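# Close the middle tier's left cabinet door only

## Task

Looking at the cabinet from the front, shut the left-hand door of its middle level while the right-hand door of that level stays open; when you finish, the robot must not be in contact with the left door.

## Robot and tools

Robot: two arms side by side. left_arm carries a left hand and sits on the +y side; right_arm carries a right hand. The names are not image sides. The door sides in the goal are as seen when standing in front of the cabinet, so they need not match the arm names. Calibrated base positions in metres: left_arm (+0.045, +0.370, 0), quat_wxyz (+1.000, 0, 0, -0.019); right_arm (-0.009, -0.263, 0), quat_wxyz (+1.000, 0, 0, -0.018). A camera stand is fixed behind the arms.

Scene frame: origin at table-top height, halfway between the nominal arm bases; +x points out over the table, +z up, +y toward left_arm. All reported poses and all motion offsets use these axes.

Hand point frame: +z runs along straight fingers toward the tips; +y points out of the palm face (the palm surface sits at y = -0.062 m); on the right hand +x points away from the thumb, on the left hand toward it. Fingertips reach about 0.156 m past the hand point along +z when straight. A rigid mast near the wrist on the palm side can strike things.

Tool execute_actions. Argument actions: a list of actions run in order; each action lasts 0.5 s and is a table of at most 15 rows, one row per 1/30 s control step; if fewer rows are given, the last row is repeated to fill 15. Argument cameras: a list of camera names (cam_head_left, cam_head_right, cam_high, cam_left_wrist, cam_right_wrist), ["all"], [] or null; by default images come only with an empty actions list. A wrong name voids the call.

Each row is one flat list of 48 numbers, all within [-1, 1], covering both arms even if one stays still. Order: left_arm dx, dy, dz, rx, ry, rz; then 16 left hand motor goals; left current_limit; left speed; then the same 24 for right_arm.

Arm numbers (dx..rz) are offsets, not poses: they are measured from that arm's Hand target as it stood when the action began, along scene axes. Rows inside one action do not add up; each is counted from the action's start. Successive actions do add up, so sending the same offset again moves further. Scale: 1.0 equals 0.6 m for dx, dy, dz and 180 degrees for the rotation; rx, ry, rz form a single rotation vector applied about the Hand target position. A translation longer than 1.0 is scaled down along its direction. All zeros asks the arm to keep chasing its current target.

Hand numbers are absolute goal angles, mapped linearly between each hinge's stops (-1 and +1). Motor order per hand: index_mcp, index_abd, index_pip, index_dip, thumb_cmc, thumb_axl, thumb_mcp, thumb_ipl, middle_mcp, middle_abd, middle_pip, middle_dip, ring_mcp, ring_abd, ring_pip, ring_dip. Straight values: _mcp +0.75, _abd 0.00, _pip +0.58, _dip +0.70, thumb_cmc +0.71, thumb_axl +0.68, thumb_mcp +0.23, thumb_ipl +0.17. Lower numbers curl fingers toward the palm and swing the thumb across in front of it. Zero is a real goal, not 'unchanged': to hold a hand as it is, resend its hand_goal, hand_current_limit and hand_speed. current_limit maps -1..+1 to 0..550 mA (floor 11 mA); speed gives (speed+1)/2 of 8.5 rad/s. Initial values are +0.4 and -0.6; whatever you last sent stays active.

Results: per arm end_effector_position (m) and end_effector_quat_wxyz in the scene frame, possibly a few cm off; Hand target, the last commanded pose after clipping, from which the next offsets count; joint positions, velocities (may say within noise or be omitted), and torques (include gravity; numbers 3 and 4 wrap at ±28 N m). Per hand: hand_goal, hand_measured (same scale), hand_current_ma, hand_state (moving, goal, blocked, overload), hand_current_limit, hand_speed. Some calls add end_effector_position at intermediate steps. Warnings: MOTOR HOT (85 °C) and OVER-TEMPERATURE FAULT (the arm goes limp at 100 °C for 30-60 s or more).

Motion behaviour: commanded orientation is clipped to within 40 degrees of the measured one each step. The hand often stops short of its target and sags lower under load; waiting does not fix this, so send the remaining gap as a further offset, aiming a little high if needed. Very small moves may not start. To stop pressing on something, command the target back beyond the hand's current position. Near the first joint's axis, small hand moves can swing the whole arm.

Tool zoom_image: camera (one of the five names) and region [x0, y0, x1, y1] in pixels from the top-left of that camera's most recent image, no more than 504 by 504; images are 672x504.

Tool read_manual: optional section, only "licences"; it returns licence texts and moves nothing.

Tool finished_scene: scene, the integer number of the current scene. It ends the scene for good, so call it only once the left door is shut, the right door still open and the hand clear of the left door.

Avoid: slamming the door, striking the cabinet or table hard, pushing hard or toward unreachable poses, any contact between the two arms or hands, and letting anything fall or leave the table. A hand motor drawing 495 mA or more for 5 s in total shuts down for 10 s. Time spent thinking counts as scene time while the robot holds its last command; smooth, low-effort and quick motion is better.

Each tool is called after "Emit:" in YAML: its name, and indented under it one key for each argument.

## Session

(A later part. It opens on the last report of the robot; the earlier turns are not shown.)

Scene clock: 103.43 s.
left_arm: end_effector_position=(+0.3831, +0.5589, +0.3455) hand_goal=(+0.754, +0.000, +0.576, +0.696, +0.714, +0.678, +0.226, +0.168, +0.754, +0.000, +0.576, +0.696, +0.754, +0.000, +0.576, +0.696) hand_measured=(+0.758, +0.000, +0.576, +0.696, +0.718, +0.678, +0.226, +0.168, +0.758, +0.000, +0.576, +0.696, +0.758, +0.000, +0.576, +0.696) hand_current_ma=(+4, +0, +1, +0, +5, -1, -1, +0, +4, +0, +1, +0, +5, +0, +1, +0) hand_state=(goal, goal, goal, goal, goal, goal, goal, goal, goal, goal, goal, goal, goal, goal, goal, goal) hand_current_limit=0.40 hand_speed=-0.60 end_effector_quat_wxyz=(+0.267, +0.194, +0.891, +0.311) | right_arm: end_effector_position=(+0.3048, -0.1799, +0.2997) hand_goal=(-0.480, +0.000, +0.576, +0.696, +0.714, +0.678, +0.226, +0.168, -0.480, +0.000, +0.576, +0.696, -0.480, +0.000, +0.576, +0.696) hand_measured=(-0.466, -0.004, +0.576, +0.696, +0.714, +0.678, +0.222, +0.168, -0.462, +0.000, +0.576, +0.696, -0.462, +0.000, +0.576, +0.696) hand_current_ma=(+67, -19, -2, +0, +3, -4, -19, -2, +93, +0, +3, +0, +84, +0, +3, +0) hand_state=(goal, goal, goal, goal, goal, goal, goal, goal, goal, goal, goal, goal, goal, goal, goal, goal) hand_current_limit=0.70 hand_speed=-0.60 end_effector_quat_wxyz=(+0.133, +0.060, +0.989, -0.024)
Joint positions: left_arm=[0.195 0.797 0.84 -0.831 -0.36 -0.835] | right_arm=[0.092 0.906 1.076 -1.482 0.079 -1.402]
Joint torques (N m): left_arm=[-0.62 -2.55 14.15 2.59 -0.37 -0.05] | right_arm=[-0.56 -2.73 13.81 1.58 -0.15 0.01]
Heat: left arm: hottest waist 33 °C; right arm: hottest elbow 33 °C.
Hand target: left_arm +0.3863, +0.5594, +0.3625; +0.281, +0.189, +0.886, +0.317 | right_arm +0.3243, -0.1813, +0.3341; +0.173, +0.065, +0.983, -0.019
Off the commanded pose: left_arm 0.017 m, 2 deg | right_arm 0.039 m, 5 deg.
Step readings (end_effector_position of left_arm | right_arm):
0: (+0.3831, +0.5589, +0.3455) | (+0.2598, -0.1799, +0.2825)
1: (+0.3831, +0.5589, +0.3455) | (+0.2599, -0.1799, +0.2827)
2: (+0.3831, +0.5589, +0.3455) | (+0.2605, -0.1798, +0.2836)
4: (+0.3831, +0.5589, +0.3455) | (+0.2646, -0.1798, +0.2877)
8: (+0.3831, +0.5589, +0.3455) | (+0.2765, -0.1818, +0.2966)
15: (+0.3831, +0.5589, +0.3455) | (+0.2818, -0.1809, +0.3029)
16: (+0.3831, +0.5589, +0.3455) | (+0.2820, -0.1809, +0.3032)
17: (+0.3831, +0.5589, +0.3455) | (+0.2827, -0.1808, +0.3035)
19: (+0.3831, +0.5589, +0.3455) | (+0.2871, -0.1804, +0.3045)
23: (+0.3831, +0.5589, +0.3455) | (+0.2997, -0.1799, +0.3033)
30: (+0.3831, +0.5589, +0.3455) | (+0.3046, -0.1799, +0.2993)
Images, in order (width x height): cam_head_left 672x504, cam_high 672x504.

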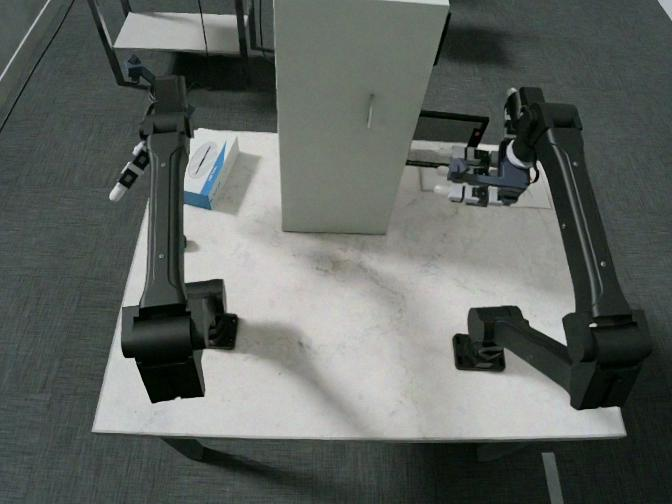

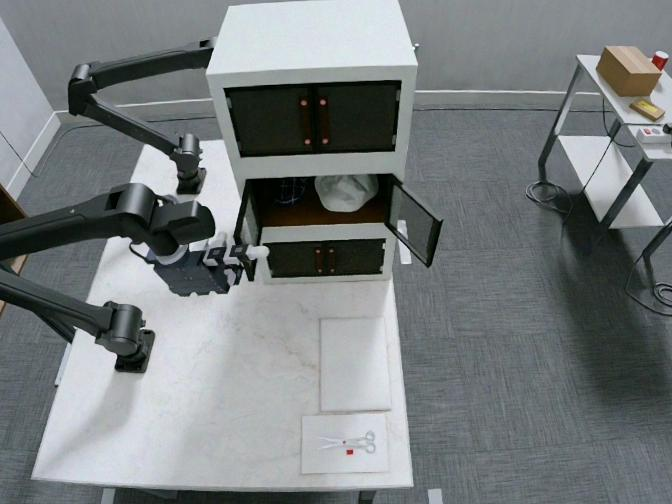

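Emit:
execute_actions:
  actions:
    - [[0,0,0,0,0,0,0.754,0,0.576,0.696,0.714,0.678,0.226,0.168,0.754,0,0.576,0.696,0.754,0,0.576,0.696,0.4,-0.6,0.06,0,0,0,0,0.03,-0.48,0,0.576,0.696,0.714,0.678,0.226,0.168,-0.48,0,0.576,0.696,-0.48,0,0.576,0.696,0.7,-0.6]]
    - [[0,0,0,0,0,0,0.754,0,0.576,0.696,0.714,0.678,0.226,0.168,0.754,0,0.576,0.696,0.754,0,0.576,0.696,0.4,-0.6,0.06,0,0,0,0,0.03,-0.48,0,0.576,0.696,0.714,0.678,0.226,0.168,-0.48,0,0.576,0.696,-0.48,0,0.576,0.696,0.7,-0.6]]
  cameras: ["cam_head_left","cam_high"]

Scene clock: 106.70 s.
left_arm: end_effector_position=(+0.3831, +0.5589, +0.3455) hand_goal=(+0.754, +0.000, +0.576, +0.696, +0.714, +0.678, +0.226, +0.168, +0.754, +0.000, +0.576, +0.696, +0.754, +0.000, +0.576, +0.696) hand_measured=(+0.758, +0.000, +0.576, +0.696, +0.718, +0.678, +0.226, +0.168, +0.758, +0.000, +0.576, +0.696, +0.758, +0.000, +0.576, +0.696) hand_current_ma=(+4, +0, +1, +0, +5, -1, -1, +0, +4, +0, +1, +0, +5, +0, +1, +0) hand_state=(goal, goal, goal, goal, goal, goal, goal, goal, goal, goal, goal, goal, goal, goal, goal, goal) hand_current_limit=0.40 hand_speed=-0.60 end_effector_quat_wxyz=(+0.267, +0.194, +0.891, +0.311) | right_arm: end_effector_position=(+0.3706, -0.1751, +0.3011) hand_goal=(-0.480, +0.000, +0.576, +0.696, +0.714, +0.678, +0.226, +0.168, -0.480, +0.000, +0.576, +0.696, -0.480, +0.000, +0.576, +0.696) hand_measured=(-0.480, -0.042, +0.568, +0.690, +0.714, +0.678, +0.222, +0.168, -0.462, +0.000, +0.576, +0.696, -0.462, +0.000, +0.576, +0.696) hand_current_ma=(-3, -171, -36, -29, +3, -4, -19, -2, +93, +0, +3, +0, +84, +0, +3, +0) hand_state=(goal, blocked, goal, goal, goal, goal, goal, goal, goal, goal, goal, goal, goal, goal, goal, goal) hand_current_limit=0.70 hand_speed=-0.60 end_effector_quat_wxyz=(+0.132, -0.040, +0.990, -0.002)
Joint positions: left_arm=[0.195 0.797 0.84 -0.831 -0.36 -0.835] | right_arm=[0.038 1.124 1.213 -1.395 -0.007 -1.647]
Joint torques (N m): left_arm=[-0.62 -2.55 14.15 2.59 -0.37 -0.05] | right_arm=[-1.14 -5.13 14.12 1.58 -0.23 0.17]
Heat: left arm: hottest waist 33 °C; right arm: hottest elbow 34 °C.
Hand target: left_arm +0.3863, +0.5594, +0.3625; +0.281, +0.189, +0.886, +0.317 | right_arm +0.3962, -0.1813, +0.3339; +0.174, -0.028, +0.984, -0.003
Off the commanded pose: left_arm 0.017 m, 2 deg | right_arm 0.042 m, 5 deg.
Step readings (end_effector_position of left_arm | right_arm):
0: (+0.3831, +0.5589, +0.3455) | (+0.3048, -0.1799, +0.2997)
1: (+0.3831, +0.5589, +0.3455) | (+0.3049, -0.1799, +0.2998)
2: (+0.3831, +0.5589, +0.3455) | (+0.3058, -0.1790, +0.3004)
4: (+0.3831, +0.5589, +0.3455) | (+0.3125, -0.1786, +0.3034)
8: (+0.3831, +0.5589, +0.3455) | (+0.3329, -0.1799, +0.3039)
15: (+0.3831, +0.5589, +0.3455) | (+0.3400, -0.1791, +0.2995)
16: (+0.3831, +0.5589, +0.3455) | (+0.3402, -0.1789, +0.3001)
17: (+0.3831, +0.5589, +0.3455) | (+0.3409, -0.1785, +0.3011)
19: (+0.3831, +0.5589, +0.3455) | (+0.3467, -0.1783, +0.3038)
23: (+0.3831, +0.5589, +0.3455) | (+0.3636, -0.1758, +0.3028)
30: (+0.3831, +0.5589, +0.3455) | (+0.3705, -0.1750, +0.2998)
Images, in order (width x height): cam_head_left 672x504, cam_high 672x504.

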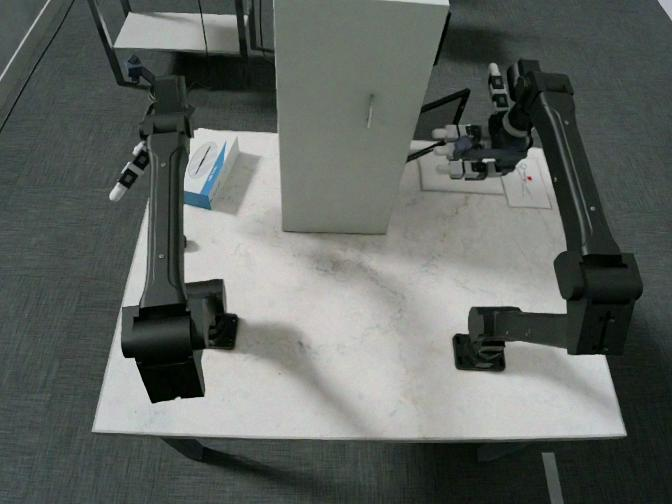

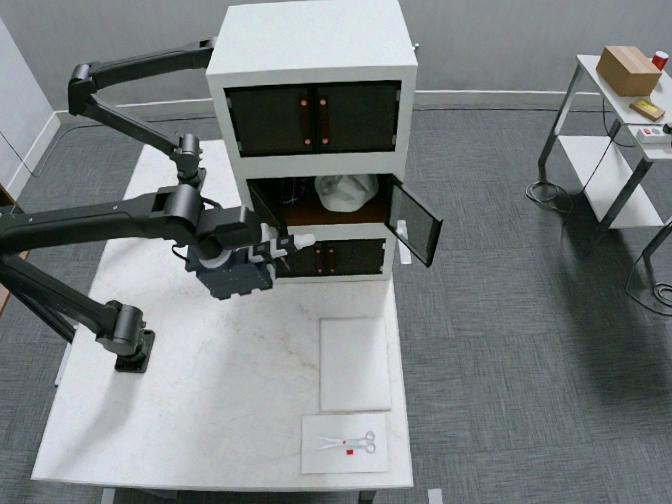

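Emit:
execute_actions:
  actions:
    - [[0,0,0,0,0,0,0.754,0,0.576,0.696,0.714,0.678,0.226,0.168,0.754,0,0.576,0.696,0.754,0,0.576,0.696,0.4,-0.6,0.055,0,0,0,0,0.03,-0.48,0,0.576,0.696,0.714,0.678,0.226,0.168,-0.48,0,0.576,0.696,-0.48,0,0.576,0.696,0.7,-0.6]]
    - [[0,0,0,0,0,0,0.754,0,0.576,0.696,0.714,0.678,0.226,0.168,0.754,0,0.576,0.696,0.754,0,0.576,0.696,0.4,-0.6,0.055,0,0,0,0,0.03,-0.48,0,0.576,0.696,0.714,0.678,0.226,0.168,-0.48,0,0.576,0.696,-0.48,0,0.576,0.696,0.7,-0.6]]
  cameras: ["cam_head_left","cam_high"]

Scene clock: 111.43 s.
left_arm: end_effector_position=(+0.3831, +0.5589, +0.3455) hand_goal=(+0.754, +0.000, +0.576, +0.696, +0.714, +0.678, +0.226, +0.168, +0.754, +0.000, +0.576, +0.696, +0.754, +0.000, +0.576, +0.696) hand_measured=(+0.758, +0.000, +0.576, +0.696, +0.718, +0.678, +0.226, +0.168, +0.758, +0.000, +0.576, +0.696, +0.758, +0.000, +0.576, +0.696) hand_current_ma=(+4, +0, +1, +0, +5, -1, -1, +0, +4, +0, +1, +0, +5, +0, +1, +0) hand_state=(goal, goal, goal, goal, goal, goal, goal, goal, goal, goal, goal, goal, goal, goal, goal, goal) hand_current_limit=0.40 hand_speed=-0.60 end_effector_quat_wxyz=(+0.267, +0.194, +0.891, +0.311) | right_arm: end_effector_position=(+0.4397, -0.1764, +0.3049) hand_goal=(-0.480, +0.000, +0.576, +0.696, +0.714, +0.678, +0.226, +0.168, -0.480, +0.000, +0.576, +0.696, -0.480, +0.000, +0.576, +0.696) hand_measured=(-0.478, -0.042, +0.572, +0.692, +0.714, +0.678, +0.222, +0.168, -0.462, +0.000, +0.576, +0.696, -0.462, +0.000, +0.576, +0.696) hand_current_ma=(+13, -178, -14, -20, +3, -4, -19, -2, +93, +0, +3, +0, +84, +0, +3, +0) hand_state=(goal, blocked, goal, goal, goal, goal, goal, goal, goal, goal, goal, goal, goal, goal, goal, goal) hand_current_limit=0.70 hand_speed=-0.60 end_effector_quat_wxyz=(+0.137, -0.124, +0.983, +0.018)
Joint positions: left_arm=[0.195 0.797 0.84 -0.831 -0.36 -0.835] | right_arm=[0.004 1.343 1.401 -1.362 -0.079 -1.843]
Joint torques (N m): left_arm=[-0.62 -2.55 14.16 2.61 -0.37 -0.05] | right_arm=[-0.62 -8.06 14.02 1.16 -0.36 0.05]
Heat: left arm: hottest waist 33 °C; right arm: hottest elbow 35 °C.
Hand target: left_arm +0.3863, +0.5594, +0.3625; +0.281, +0.189, +0.886, +0.317 | right_arm +0.4623, -0.1814, +0.3341; +0.174, -0.120, +0.977, +0.013
Off the commanded pose: left_arm 0.017 m, 2 deg | right_arm 0.037 m, 4 deg.
Step readings (end_effector_position of left_arm | right_arm):
0: (+0.3831, +0.5589, +0.3455) | (+0.3706, -0.1753, +0.3011)
1: (+0.3831, +0.5589, +0.3455) | (+0.3707, -0.1751, +0.3015)
2: (+0.3831, +0.5589, +0.3455) | (+0.3714, -0.1751, +0.3020)
4: (+0.3831, +0.5589, +0.3455) | (+0.3762, -0.1748, +0.3042)
8: (+0.3831, +0.5589, +0.3455) | (+0.3951, -0.1755, +0.3042)
15: (+0.3831, +0.5589, +0.3455) | (+0.4040, -0.1762, +0.3014)
16: (+0.3831, +0.5589, +0.3455) | (+0.4041, -0.1761, +0.3019)
17: (+0.3831, +0.5589, +0.3455) | (+0.4051, -0.1759, +0.3031)
19: (+0.3831, +0.5589, +0.3455) | (+0.4108, -0.1753, +0.3065)
23: (+0.3831, +0.5589, +0.3455) | (+0.4312, -0.1763, +0.3083)
30: (+0.3831, +0.5589, +0.3455) | (+0.4393, -0.1764, +0.3031)
Images, in order (width x height): cam_head_left 672x504, cam_high 672x504.

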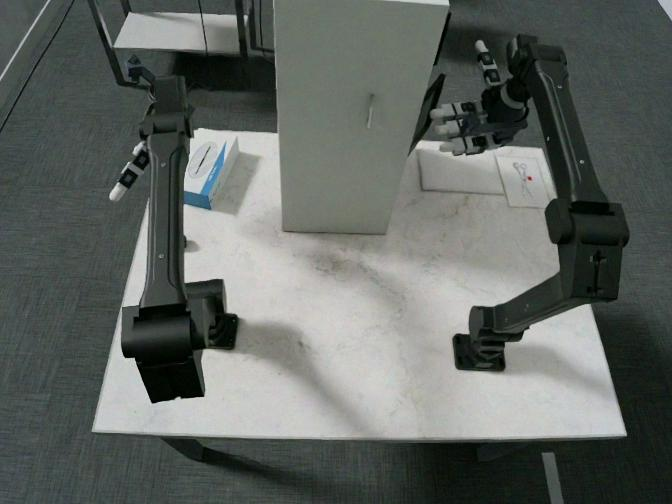

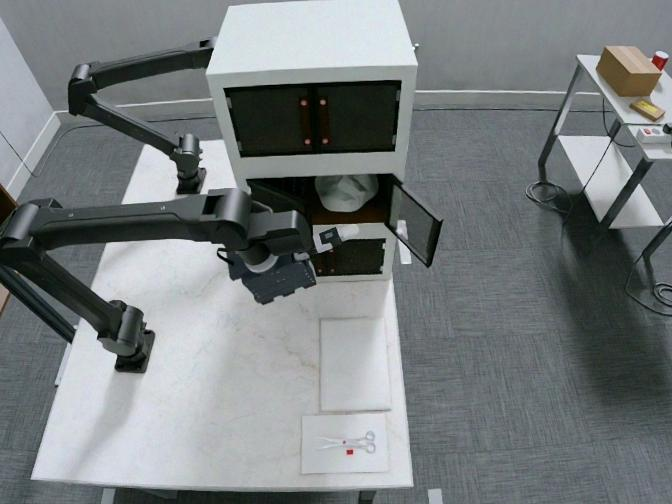

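Emit:
execute_actions:
  actions:
    - [[0,0,0,0,0,0,0.754,0,0.576,0.696,0.714,0.678,0.226,0.168,0.754,0,0.576,0.696,0.754,0,0.576,0.696,0.4,-0.6,0.035,0.04,0,0,0,0.0,-0.48,0,0.576,0.696,0.714,0.678,0.226,0.168,-0.48,0,0.576,0.696,-0.48,0,0.576,0.696,0.7,-0.6]]
    - [[0,0,0,0,0,0,0.754,0,0.576,0.696,0.714,0.678,0.226,0.168,0.754,0,0.576,0.696,0.754,0,0.576,0.696,0.4,-0.6,0.03,0.04,0,0,0,0.0,-0.48,0,0.576,0.696,0.714,0.678,0.226,0.168,-0.48,0,0.576,0.696,-0.48,0,0.576,0.696,0.7,-0.6]]
  cameras: ["cam_head_left","cam_high"]

Scene clock: 115.73 s.
left_arm: end_effector_position=(+0.3831, +0.5589, +0.3455) hand_goal=(+0.754, +0.000, +0.576, +0.696, +0.714, +0.678, +0.226, +0.168, +0.754, +0.000, +0.576, +0.696, +0.754, +0.000, +0.576, +0.696) hand_measured=(+0.758, +0.000, +0.576, +0.696, +0.718, +0.678, +0.226, +0.168, +0.758, +0.000, +0.576, +0.696, +0.758, +0.000, +0.576, +0.696) hand_current_ma=(+4, +0, +1, +0, +5, -1, -1, +0, +4, +0, +1, +0, +5, +0, +1, +0) hand_state=(goal, goal, goal, goal, goal, goal, goal, goal, goal, goal, goal, goal, goal, goal, goal, goal) hand_current_limit=0.40 hand_speed=-0.60 end_effector_quat_wxyz=(+0.267, +0.194, +0.891, +0.311) | right_arm: end_effector_position=(+0.4717, -0.1368, +0.3058) hand_goal=(-0.480, +0.000, +0.576, +0.696, +0.714, +0.678, +0.226, +0.168, -0.480, +0.000, +0.576, +0.696, -0.480, +0.000, +0.576, +0.696) hand_measured=(-0.486, -0.044, +0.568, +0.692, +0.714, +0.678, +0.222, +0.168, -0.462, +0.000, +0.576, +0.696, -0.462, +0.000, +0.576, +0.696) hand_current_ma=(-27, -182, -34, -21, +3, -4, -19, -2, +93, +0, +3, +0, +84, +0, +3, +0) hand_state=(goal, blocked, goal, goal, goal, goal, goal, goal, goal, goal, goal, goal, goal, goal, goal, goal) hand_current_limit=0.70 hand_speed=-0.60 end_effector_quat_wxyz=(+0.137, -0.143, +0.980, +0.015)
Joint positions: left_arm=[0.195 0.797 0.84 -0.831 -0.36 -0.835] | right_arm=[0.098 1.436 1.499 -1.362 -0.053 -1.791]
Joint torques (N m): left_arm=[-0.67 -2.61 14.15 2.59 -0.37 -0.05] | right_arm=[1.03 -9.23 14.2 1.42 -0.06 0.63]
Heat: left arm: hottest waist 33 °C; right arm: hottest elbow 37 °C.
Hand target: left_arm +0.3863, +0.5594, +0.3625; +0.281, +0.189, +0.886, +0.317 | right_arm +0.5012, -0.1333, +0.3341; +0.174, -0.120, +0.977, +0.013
Off the commanded pose: left_arm 0.017 m, 2 deg | right_arm 0.041 m, 5 deg.
Step readings (end_effector_position of left_arm | right_arm):
0: (+0.3831, +0.5589, +0.3455) | (+0.4397, -0.1764, +0.3049)
1: (+0.3831, +0.5589, +0.3455) | (+0.4397, -0.1764, +0.3049)
2: (+0.3831, +0.5589, +0.3455) | (+0.4403, -0.1765, +0.3053)
4: (+0.3831, +0.5589, +0.3455) | (+0.4440, -0.1756, +0.3065)
8: (+0.3831, +0.5589, +0.3455) | (+0.4524, -0.1675, +0.3074)
15: (+0.3831, +0.5589, +0.3455) | (+0.4567, -0.1615, +0.3060)
16: (+0.3831, +0.5589, +0.3455) | (+0.4572, -0.1616, +0.3063)
17: (+0.3831, +0.5589, +0.3455) | (+0.4579, -0.1605, +0.3067)
19: (+0.3831, +0.5589, +0.3455) | (+0.4613, -0.1577, +0.3076)
23: (+0.3831, +0.5589, +0.3455) | (+0.4675, -0.1440, +0.3070)
30: (+0.3831, +0.5589, +0.3455) | (+0.4714, -0.1366, +0.3054)
Images, in order (width x height): cam_head_left 672x504, cam_high 672x504.

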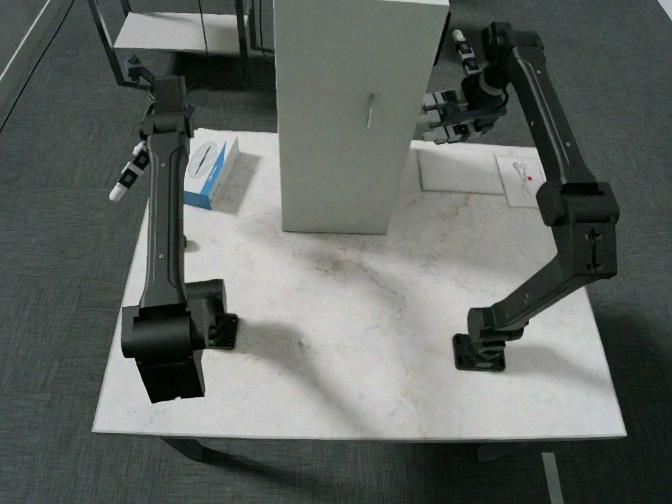

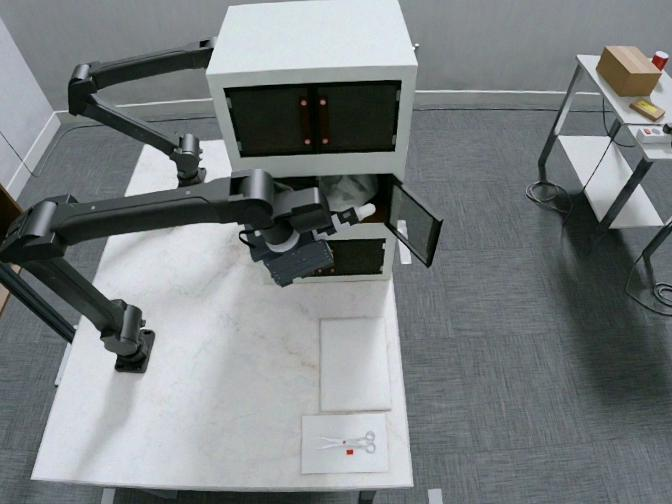

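Emit:
execute_actions:
  actions:
    - [[0,0,0,0,0,0,0.754,0,0.576,0.696,0.714,0.678,0.226,0.168,0.754,0,0.576,0.696,0.754,0,0.576,0.696,0.4,-0.6,-0.02,0.03,0,0,0,0.0,-0.48,0,0.576,0.696,0.714,0.678,0.226,0.168,-0.48,0,0.576,0.696,-0.48,0,0.576,0.696,0.7,-0.6]]
    - [[0,0,0,0,0,0,0.754,0,0.576,0.696,0.714,0.678,0.226,0.168,0.754,0,0.576,0.696,0.754,0,0.576,0.696,0.4,-0.6,0,0.035,0,0,0,0.0,-0.48,0,0.576,0.696,0.714,0.678,0.226,0.168,-0.48,0,0.576,0.696,-0.48,0,0.576,0.696,0.7,-0.6]]
  cameras: ["cam_head_left","cam_high"]

Scene clock: 119.13 s.
left_arm: end_effector_position=(+0.3831, +0.5589, +0.3455) hand_goal=(+0.754, +0.000, +0.576, +0.696, +0.714, +0.678, +0.226, +0.168, +0.754, +0.000, +0.576, +0.696, +0.754, +0.000, +0.576, +0.696) hand_measured=(+0.758, +0.000, +0.576, +0.696, +0.718, +0.678, +0.226, +0.168, +0.758, +0.000, +0.576, +0.696, +0.758, +0.000, +0.576, +0.696) hand_current_ma=(+4, +0, +1, +0, +5, -1, -1, +0, +4, +0, +1, +0, +5, +0, +1, +0) hand_state=(goal, goal, goal, goal, goal, goal, goal, goal, goal, goal, goal, goal, goal, goal, goal, goal) hand_current_limit=0.40 hand_speed=-0.60 end_effector_quat_wxyz=(+0.267, +0.194, +0.891, +0.311) | right_arm: end_effector_position=(+0.4728, -0.1162, +0.3040) hand_goal=(-0.480, +0.000, +0.576, +0.696, +0.714, +0.678, +0.226, +0.168, -0.480, +0.000, +0.576, +0.696, -0.480, +0.000, +0.576, +0.696) hand_measured=(-0.496, -0.060, +0.562, +0.686, +0.714, +0.678, +0.222, +0.168, -0.462, +0.000, +0.576, +0.696, -0.464, +0.000, +0.576, +0.696) hand_current_ma=(-81, -252, -63, -42, +0, -4, -19, -2, +91, +0, +3, +0, +83, +0, +3, +0) hand_state=(goal, blocked, goal, goal, goal, goal, goal, goal, goal, goal, goal, goal, goal, goal, goal, goal) hand_current_limit=0.70 hand_speed=-0.60 end_effector_quat_wxyz=(+0.135, -0.127, +0.983, +0.004)
Joint positions: left_arm=[0.195 0.797 0.84 -0.831 -0.36 -0.835] | right_arm=[0.155 1.436 1.499 -1.362 -0.01 -1.706]
Joint torques (N m): left_arm=[-0.56 -2.61 14.13 2.62 -0.37 -0.05] | right_arm=[3.31 -10.23 12.72 1.55 -0.57 0.59]
Heat: left arm: hottest waist 33 °C; right arm: hottest elbow 37 °C.
Hand target: left_arm +0.3863, +0.5594, +0.3625; +0.281, +0.189, +0.886, +0.317 | right_arm +0.4892, -0.0944, +0.3341; +0.174, -0.120, +0.977, +0.013
Off the commanded pose: left_arm 0.017 m, 2 deg | right_arm 0.041 m, 5 deg.
Step readings (end_effector_position of left_arm | right_arm):
0: (+0.3831, +0.5589, +0.3455) | (+0.4717, -0.1368, +0.3058)
1: (+0.3831, +0.5589, +0.3455) | (+0.4718, -0.1369, +0.3058)
2: (+0.3831, +0.5589, +0.3455) | (+0.4717, -0.1364, +0.3057)
4: (+0.3831, +0.5589, +0.3455) | (+0.4714, -0.1333, +0.3053)
8: (+0.3831, +0.5589, +0.3455) | (+0.4712, -0.1255, +0.3054)
15: (+0.3831, +0.5589, +0.3455) | (+0.4718, -0.1223, +0.3055)
16: (+0.3831, +0.5589, +0.3455) | (+0.4718, -0.1221, +0.3055)
17: (+0.3831, +0.5589, +0.3455) | (+0.4716, -0.1207, +0.3054)
19: (+0.3831, +0.5589, +0.3455) | (+0.4714, -0.1177, +0.3050)
23: (+0.3831, +0.5589, +0.3455) | (+0.4723, -0.1165, +0.3041)
30: (+0.3831, +0.5589, +0.3455) | (+0.4727, -0.1162, +0.3040)
Images, in order (width x height): cam_head_left 672x504, cam_high 672x504.

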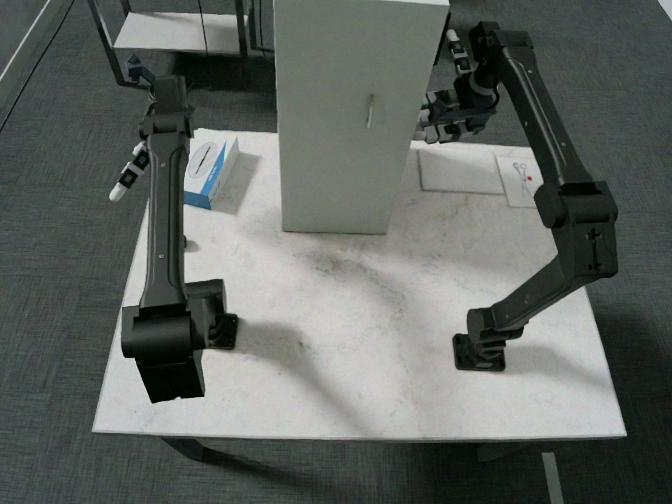

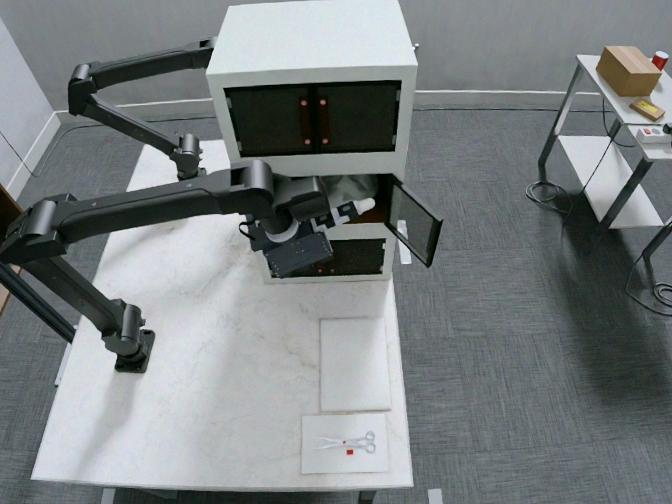

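Emit:
zoom_image:
  camera: "cam_high"
  region: [220, 140, 460, 300]

Emit:
execute_actions:
  actions: []

Scaled by 2.100.

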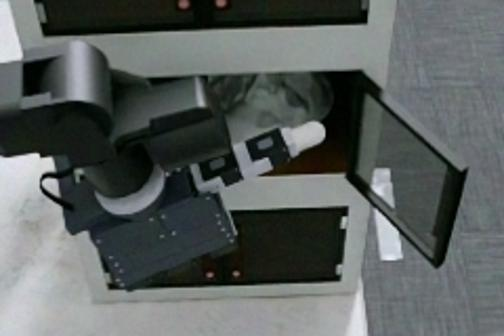

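Scene clock: 120.23 s.
left_arm: end_effector_position=(+0.3831, +0.5589, +0.3455) hand_goal=(+0.754, +0.000, +0.576, +0.696, +0.714, +0.678, +0.226, +0.168, +0.754, +0.000, +0.576, +0.696, +0.754, +0.000, +0.576, +0.696) hand_measured=(+0.758, +0.000, +0.576, +0.696, +0.718, +0.678, +0.226, +0.168, +0.758, +0.000, +0.576, +0.696, +0.758, +0.000, +0.576, +0.696) hand_current_ma=(+4, +0, +1, +0, +5, -1, -1, +0, +4, +0, +1, +0, +5, +0, +1, +0) hand_state=(goal, goal, goal, goal, goal, goal, goal, goal, goal, goal, goal, goal, goal, goal, goal, goal) hand_current_limit=0.40 hand_speed=-0.60 end_effector_quat_wxyz=(+0.267, +0.194, +0.891, +0.311) | right_arm: end_effector_position=(+0.4728, -0.1162, +0.3040) hand_goal=(-0.480, +0.000, +0.576, +0.696, +0.714, +0.678, +0.226, +0.168, -0.480, +0.000, +0.576, +0.696, -0.480, +0.000, +0.576, +0.696) hand_measured=(-0.496, -0.060, +0.562, +0.686, +0.714, +0.678, +0.222, +0.168, -0.462, +0.000, +0.576, +0.696, -0.464, +0.000, +0.576, +0.696) hand_current_ma=(-81, -252, -63, -42, +0, -4, -19, -2, +91, +0, +3, +0, +83, +0, +3, +0) hand_state=(goal, blocked, goal, goal, goal, goal, goal, goal, goal, goal, goal, goal, goal, goal, goal, goal) hand_current_limit=0.70 hand_speed=-0.60 end_effector_quat_wxyz=(+0.135, -0.127, +0.983, +0.004)
Joint positions: left_arm=[0.195 0.797 0.84 -0.831 -0.36 -0.835] | right_arm=[0.155 1.436 1.499 -1.362 -0.01 -1.706]
Joint velocities: within noise
Joint torques (N m): left_arm=[-0.62 -2.61 14.15 2.61 -0.37 -0.04] | right_arm=[3.66 -10.29 12.78 1.52 -0.57 0.58]
Heat: left arm: hottest waist 33 °C; right arm: hottest elbow 37 °C.
Hand target: left_arm +0.3863, +0.5594, +0.3625; +0.281, +0.189, +0.886, +0.317 | right_arm +0.4892, -0.0944, +0.3341; +0.174, -0.121, +0.977, +0.013
Off the commanded pose: left_arm 0.017 m, 2 deg | right_arm 0.041 m, 5 deg.

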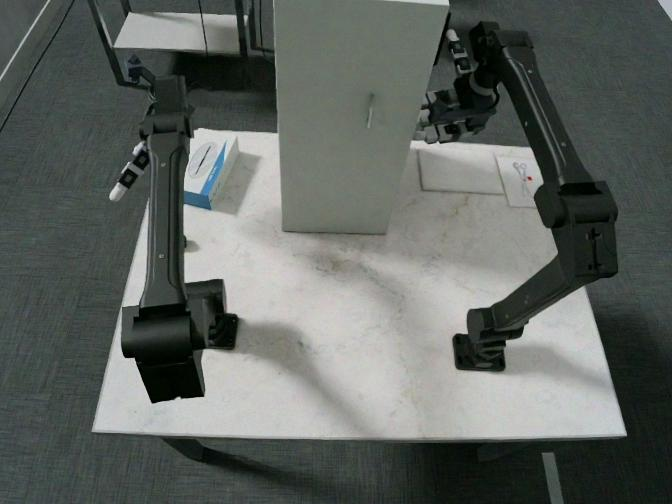

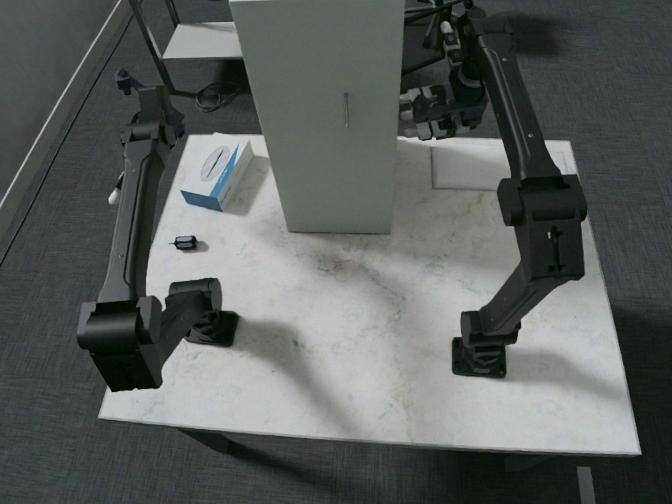

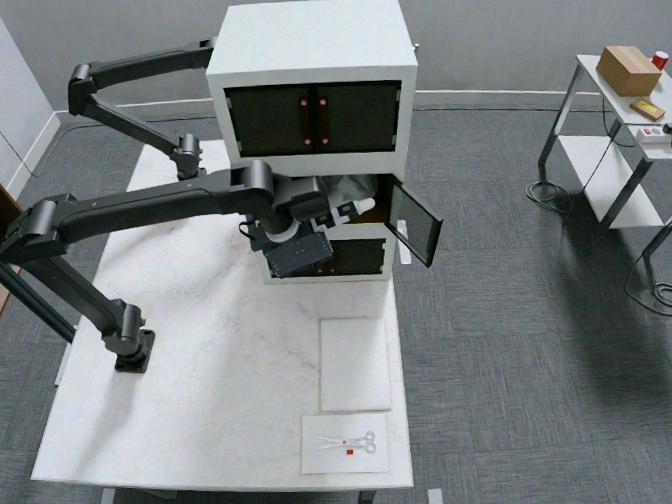

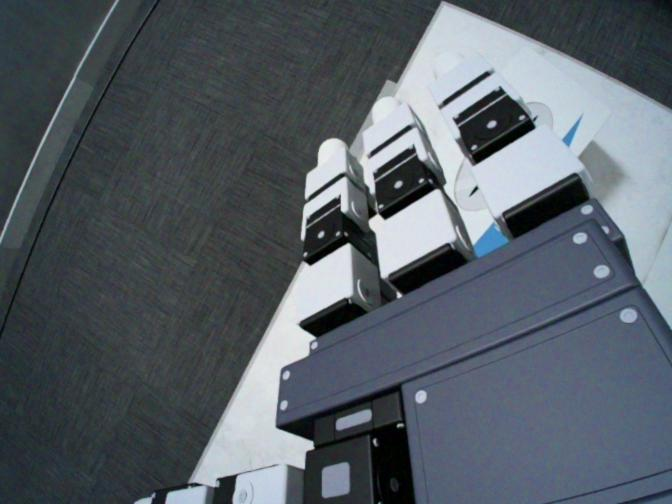

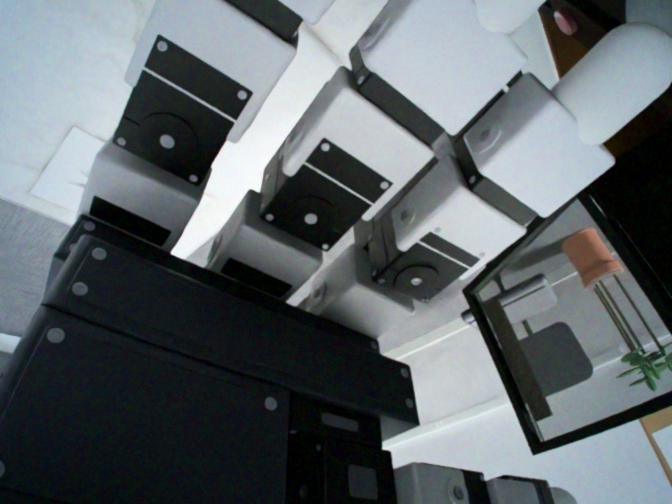

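Emit:
zoom_image:
  camera: "cam_right_wrist"
  region: [420, 0, 672, 200]

Scaled by 2.000 from the camera's 672x504 image, which has a finer 960x720 frame.

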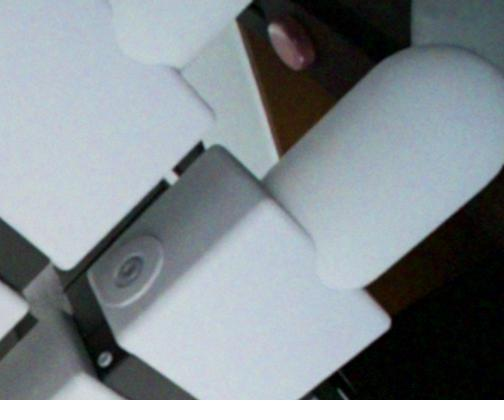

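Emit:
zoom_image:
  camera: "cam_right_wrist"
  region: [510, 0, 672, 120]

Emit:
zoom_image:
  camera: "cam_head_right"
  region: [380, 30, 520, 160]

Scaled by 3.111 from the camera's 672x504 image, which has a finer 960x720 frame.

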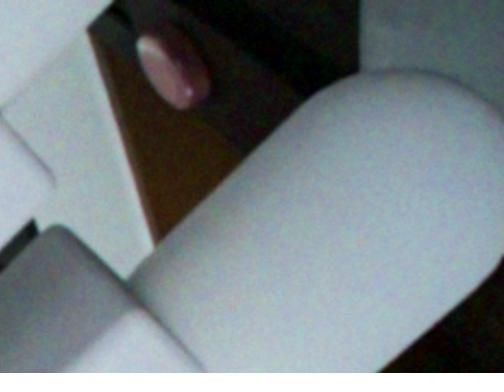

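Scaled by 3.600.

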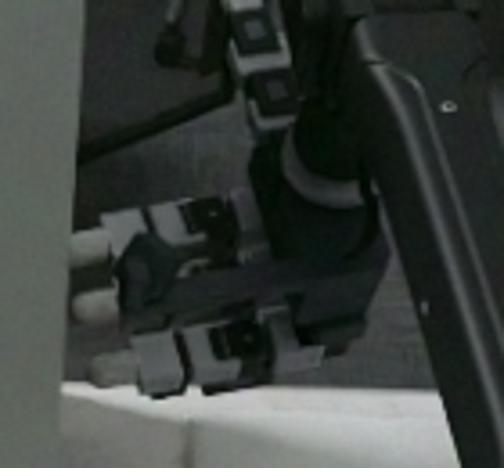

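Emit:
execute_actions:
  actions:
    - [[0,0,0,0,0,0,0.754,0,0.576,0.696,0.714,0.678,0.226,0.168,0.754,0,0.576,0.696,0.754,0,0.576,0.696,0.4,-0.6,-0.02,-0.07,-0.02,0,0,0.0,-0.48,0,0.576,0.696,0.714,0.678,0.226,0.168,-0.48,0,0.576,0.696,-0.48,0,0.576,0.696,0.7,-0.6]]
    - [[0,0,0,0,0,0,0.754,0,0.576,0.696,0.714,0.678,0.226,0.168,0.754,0,0.576,0.696,0.754,0,0.576,0.696,0.4,-0.6,0,-0.1,0,0,0,0.0,-0.48,0,0.576,0.696,0.714,0.678,0.226,0.168,-0.48,0,0.576,0.696,-0.48,0,0.576,0.696,0.7,-0.6]]
    - [[0,0,0,0,0,0,0.754,0,0.576,0.696,0.714,0.678,0.226,0.168,0.754,0,0.576,0.696,0.754,0,0.576,0.696,0.4,-0.6,0,-0.15,0,0,0,0.0,-0.48,0,0.576,0.696,0.714,0.678,0.226,0.168,-0.48,0,0.576,0.696,-0.48,0,0.576,0.696,0.7,-0.6]]
  cameras: ["cam_high","cam_right_wrist","cam_head_left"]

Scene clock: 134.77 s.
left_arm: end_effector_position=(+0.3831, +0.5589, +0.3455) hand_goal=(+0.754, +0.000, +0.576, +0.696, +0.714, +0.678, +0.226, +0.168, +0.754, +0.000, +0.576, +0.696, +0.754, +0.000, +0.576, +0.696) hand_measured=(+0.758, +0.000, +0.576, +0.696, +0.718, +0.678, +0.226, +0.168, +0.758, +0.000, +0.576, +0.696, +0.758, +0.000, +0.576, +0.696) hand_current_ma=(+4, +0, +1, +0, +5, -1, -1, +0, +4, +0, +1, +0, +5, +0, +1, +0) hand_state=(goal, goal, goal, goal, goal, goal, goal, goal, goal, goal, goal, goal, goal, goal, goal, goal) hand_current_limit=0.40 hand_speed=-0.60 end_effector_quat_wxyz=(+0.267, +0.194, +0.891, +0.311) | right_arm: end_effector_position=(+0.4687, -0.2887, +0.3064) hand_goal=(-0.480, +0.000, +0.576, +0.696, +0.714, +0.678, +0.226, +0.168, -0.480, +0.000, +0.576, +0.696, -0.480, +0.000, +0.576, +0.696) hand_measured=(-0.472, -0.006, +0.576, +0.694, +0.714, +0.678, +0.222, +0.168, -0.462, +0.000, +0.576, +0.696, -0.464, +0.000, +0.576, +0.696) hand_current_ma=(+37, -20, +0, -12, +1, -4, -19, -2, +91, +0, +3, +0, +83, +0, +3, +0) hand_state=(goal, goal, goal, goal, goal, goal, goal, goal, goal, goal, goal, goal, goal, goal, goal, goal) hand_current_limit=0.70 hand_speed=-0.60 end_effector_quat_wxyz=(+0.162, -0.106, +0.981, +0.017)
Joint positions: left_arm=[0.195 0.797 0.84 -0.831 -0.36 -0.835] | right_arm=[-0.252 1.431 1.482 -1.333 -0.155 -2.05]
Joint torques (N m): left_arm=[-0.62 -2.55 14.15 2.59 -0.37 -0.05] | right_arm=[1.26 -9.17 12.22 0.14 -0.47 -0.08]
Heat: left arm: hottest waist 33 °C; right arm: hottest elbow 36 °C.
Hand target: left_arm +0.3863, +0.5594, +0.3625; +0.281, +0.189, +0.886, +0.317 | right_arm +0.4773, -0.2864, +0.3219; +0.174, -0.120, +0.977, +0.013
Off the commanded pose: left_arm 0.017 m, 2 deg | right_arm 0.018 m, 2 deg.
Step readings (end_effector_position of left_arm | right_arm):
0: (+0.3831, +0.5589, +0.3455) | (+0.4728, -0.1162, +0.3040)
1: (+0.3831, +0.5589, +0.3455) | (+0.4728, -0.1162, +0.3040)
2: (+0.3831, +0.5589, +0.3455) | (+0.4729, -0.1163, +0.3041)
4: (+0.3831, +0.5589, +0.3455) | (+0.4731, -0.1173, +0.3054)
8: (+0.3831, +0.5589, +0.3455) | (+0.4750, -0.1236, +0.3082)
15: (+0.3831, +0.5589, +0.3455) | (+0.4788, -0.1331, +0.3114)
16: (+0.3831, +0.5589, +0.3455) | (+0.4787, -0.1334, +0.3112)
17: (+0.3831, +0.5589, +0.3455) | (+0.4787, -0.1358, +0.3113)
19: (+0.3831, +0.5589, +0.3455) | (+0.4780, -0.1432, +0.3114)
23: (+0.3831, +0.5589, +0.3455) | (+0.4814, -0.1787, +0.3105)
30: (+0.3831, +0.5589, +0.3455) | (+0.4813, -0.1993, +0.3105)
31: (+0.3831, +0.5589, +0.3455) | (+0.4809, -0.1991, +0.3106)
32: (+0.3831, +0.5589, +0.3455) | (+0.4799, -0.1997, +0.3113)
34: (+0.3831, +0.5589, +0.3455) | (+0.4781, -0.2104, +0.3125)
38: (+0.3831, +0.5589, +0.3455) | (+0.4756, -0.2608, +0.3122)
45: (+0.3831, +0.5589, +0.3455) | (+0.4700, -0.2899, +0.3098)
Images, in order (width x height): cam_head_left 672x504, cam_high 672x504, cam_right_wrist 672x504.

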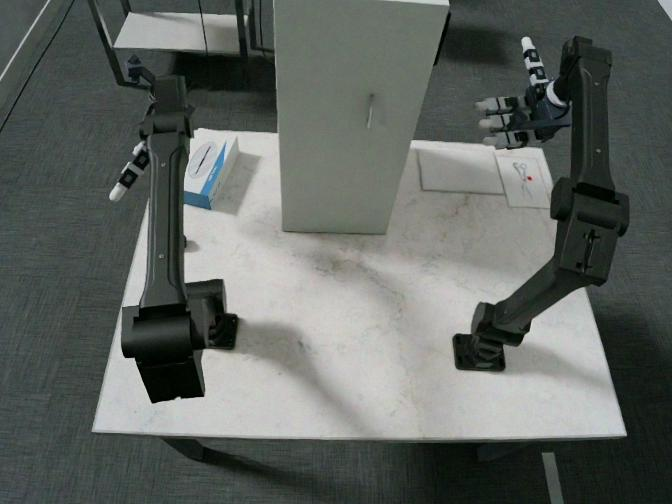

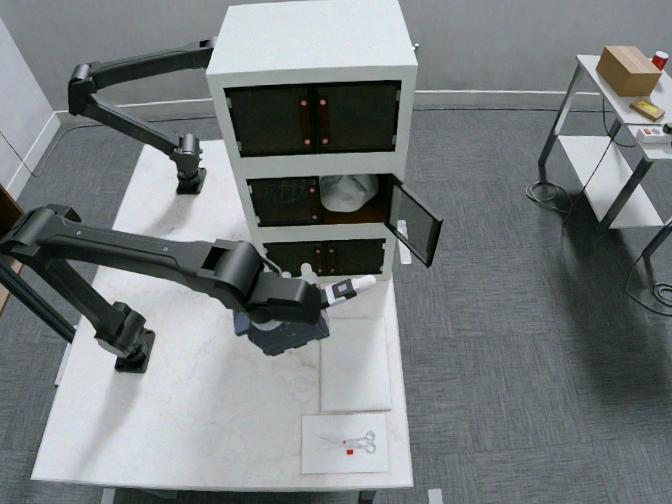

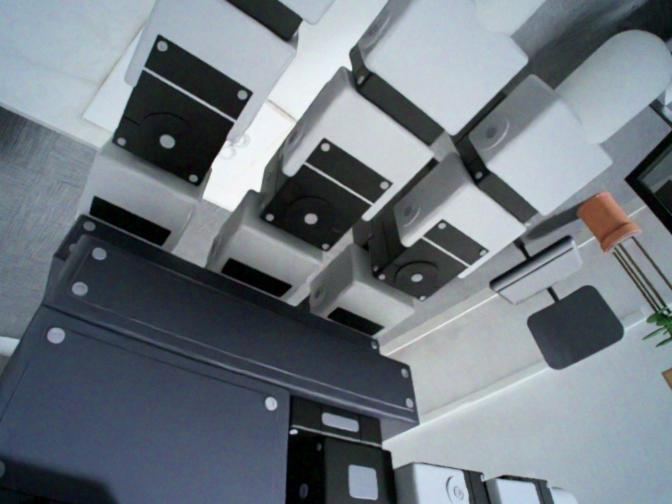

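Emit:
zoom_image:
  camera: "cam_high"
  region: [220, 150, 450, 300]

Scaled by 2.191.

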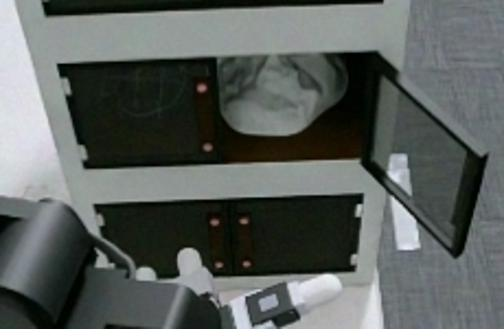

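Emit:
zoom_image:
  camera: "cam_high"
  region: [235, 165, 345, 240]

Scaled by 4.582.

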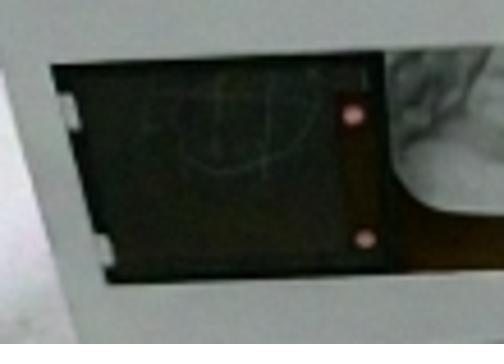

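Emit:
finished_scene:
  scene: 1

The scene is finished: the task was done.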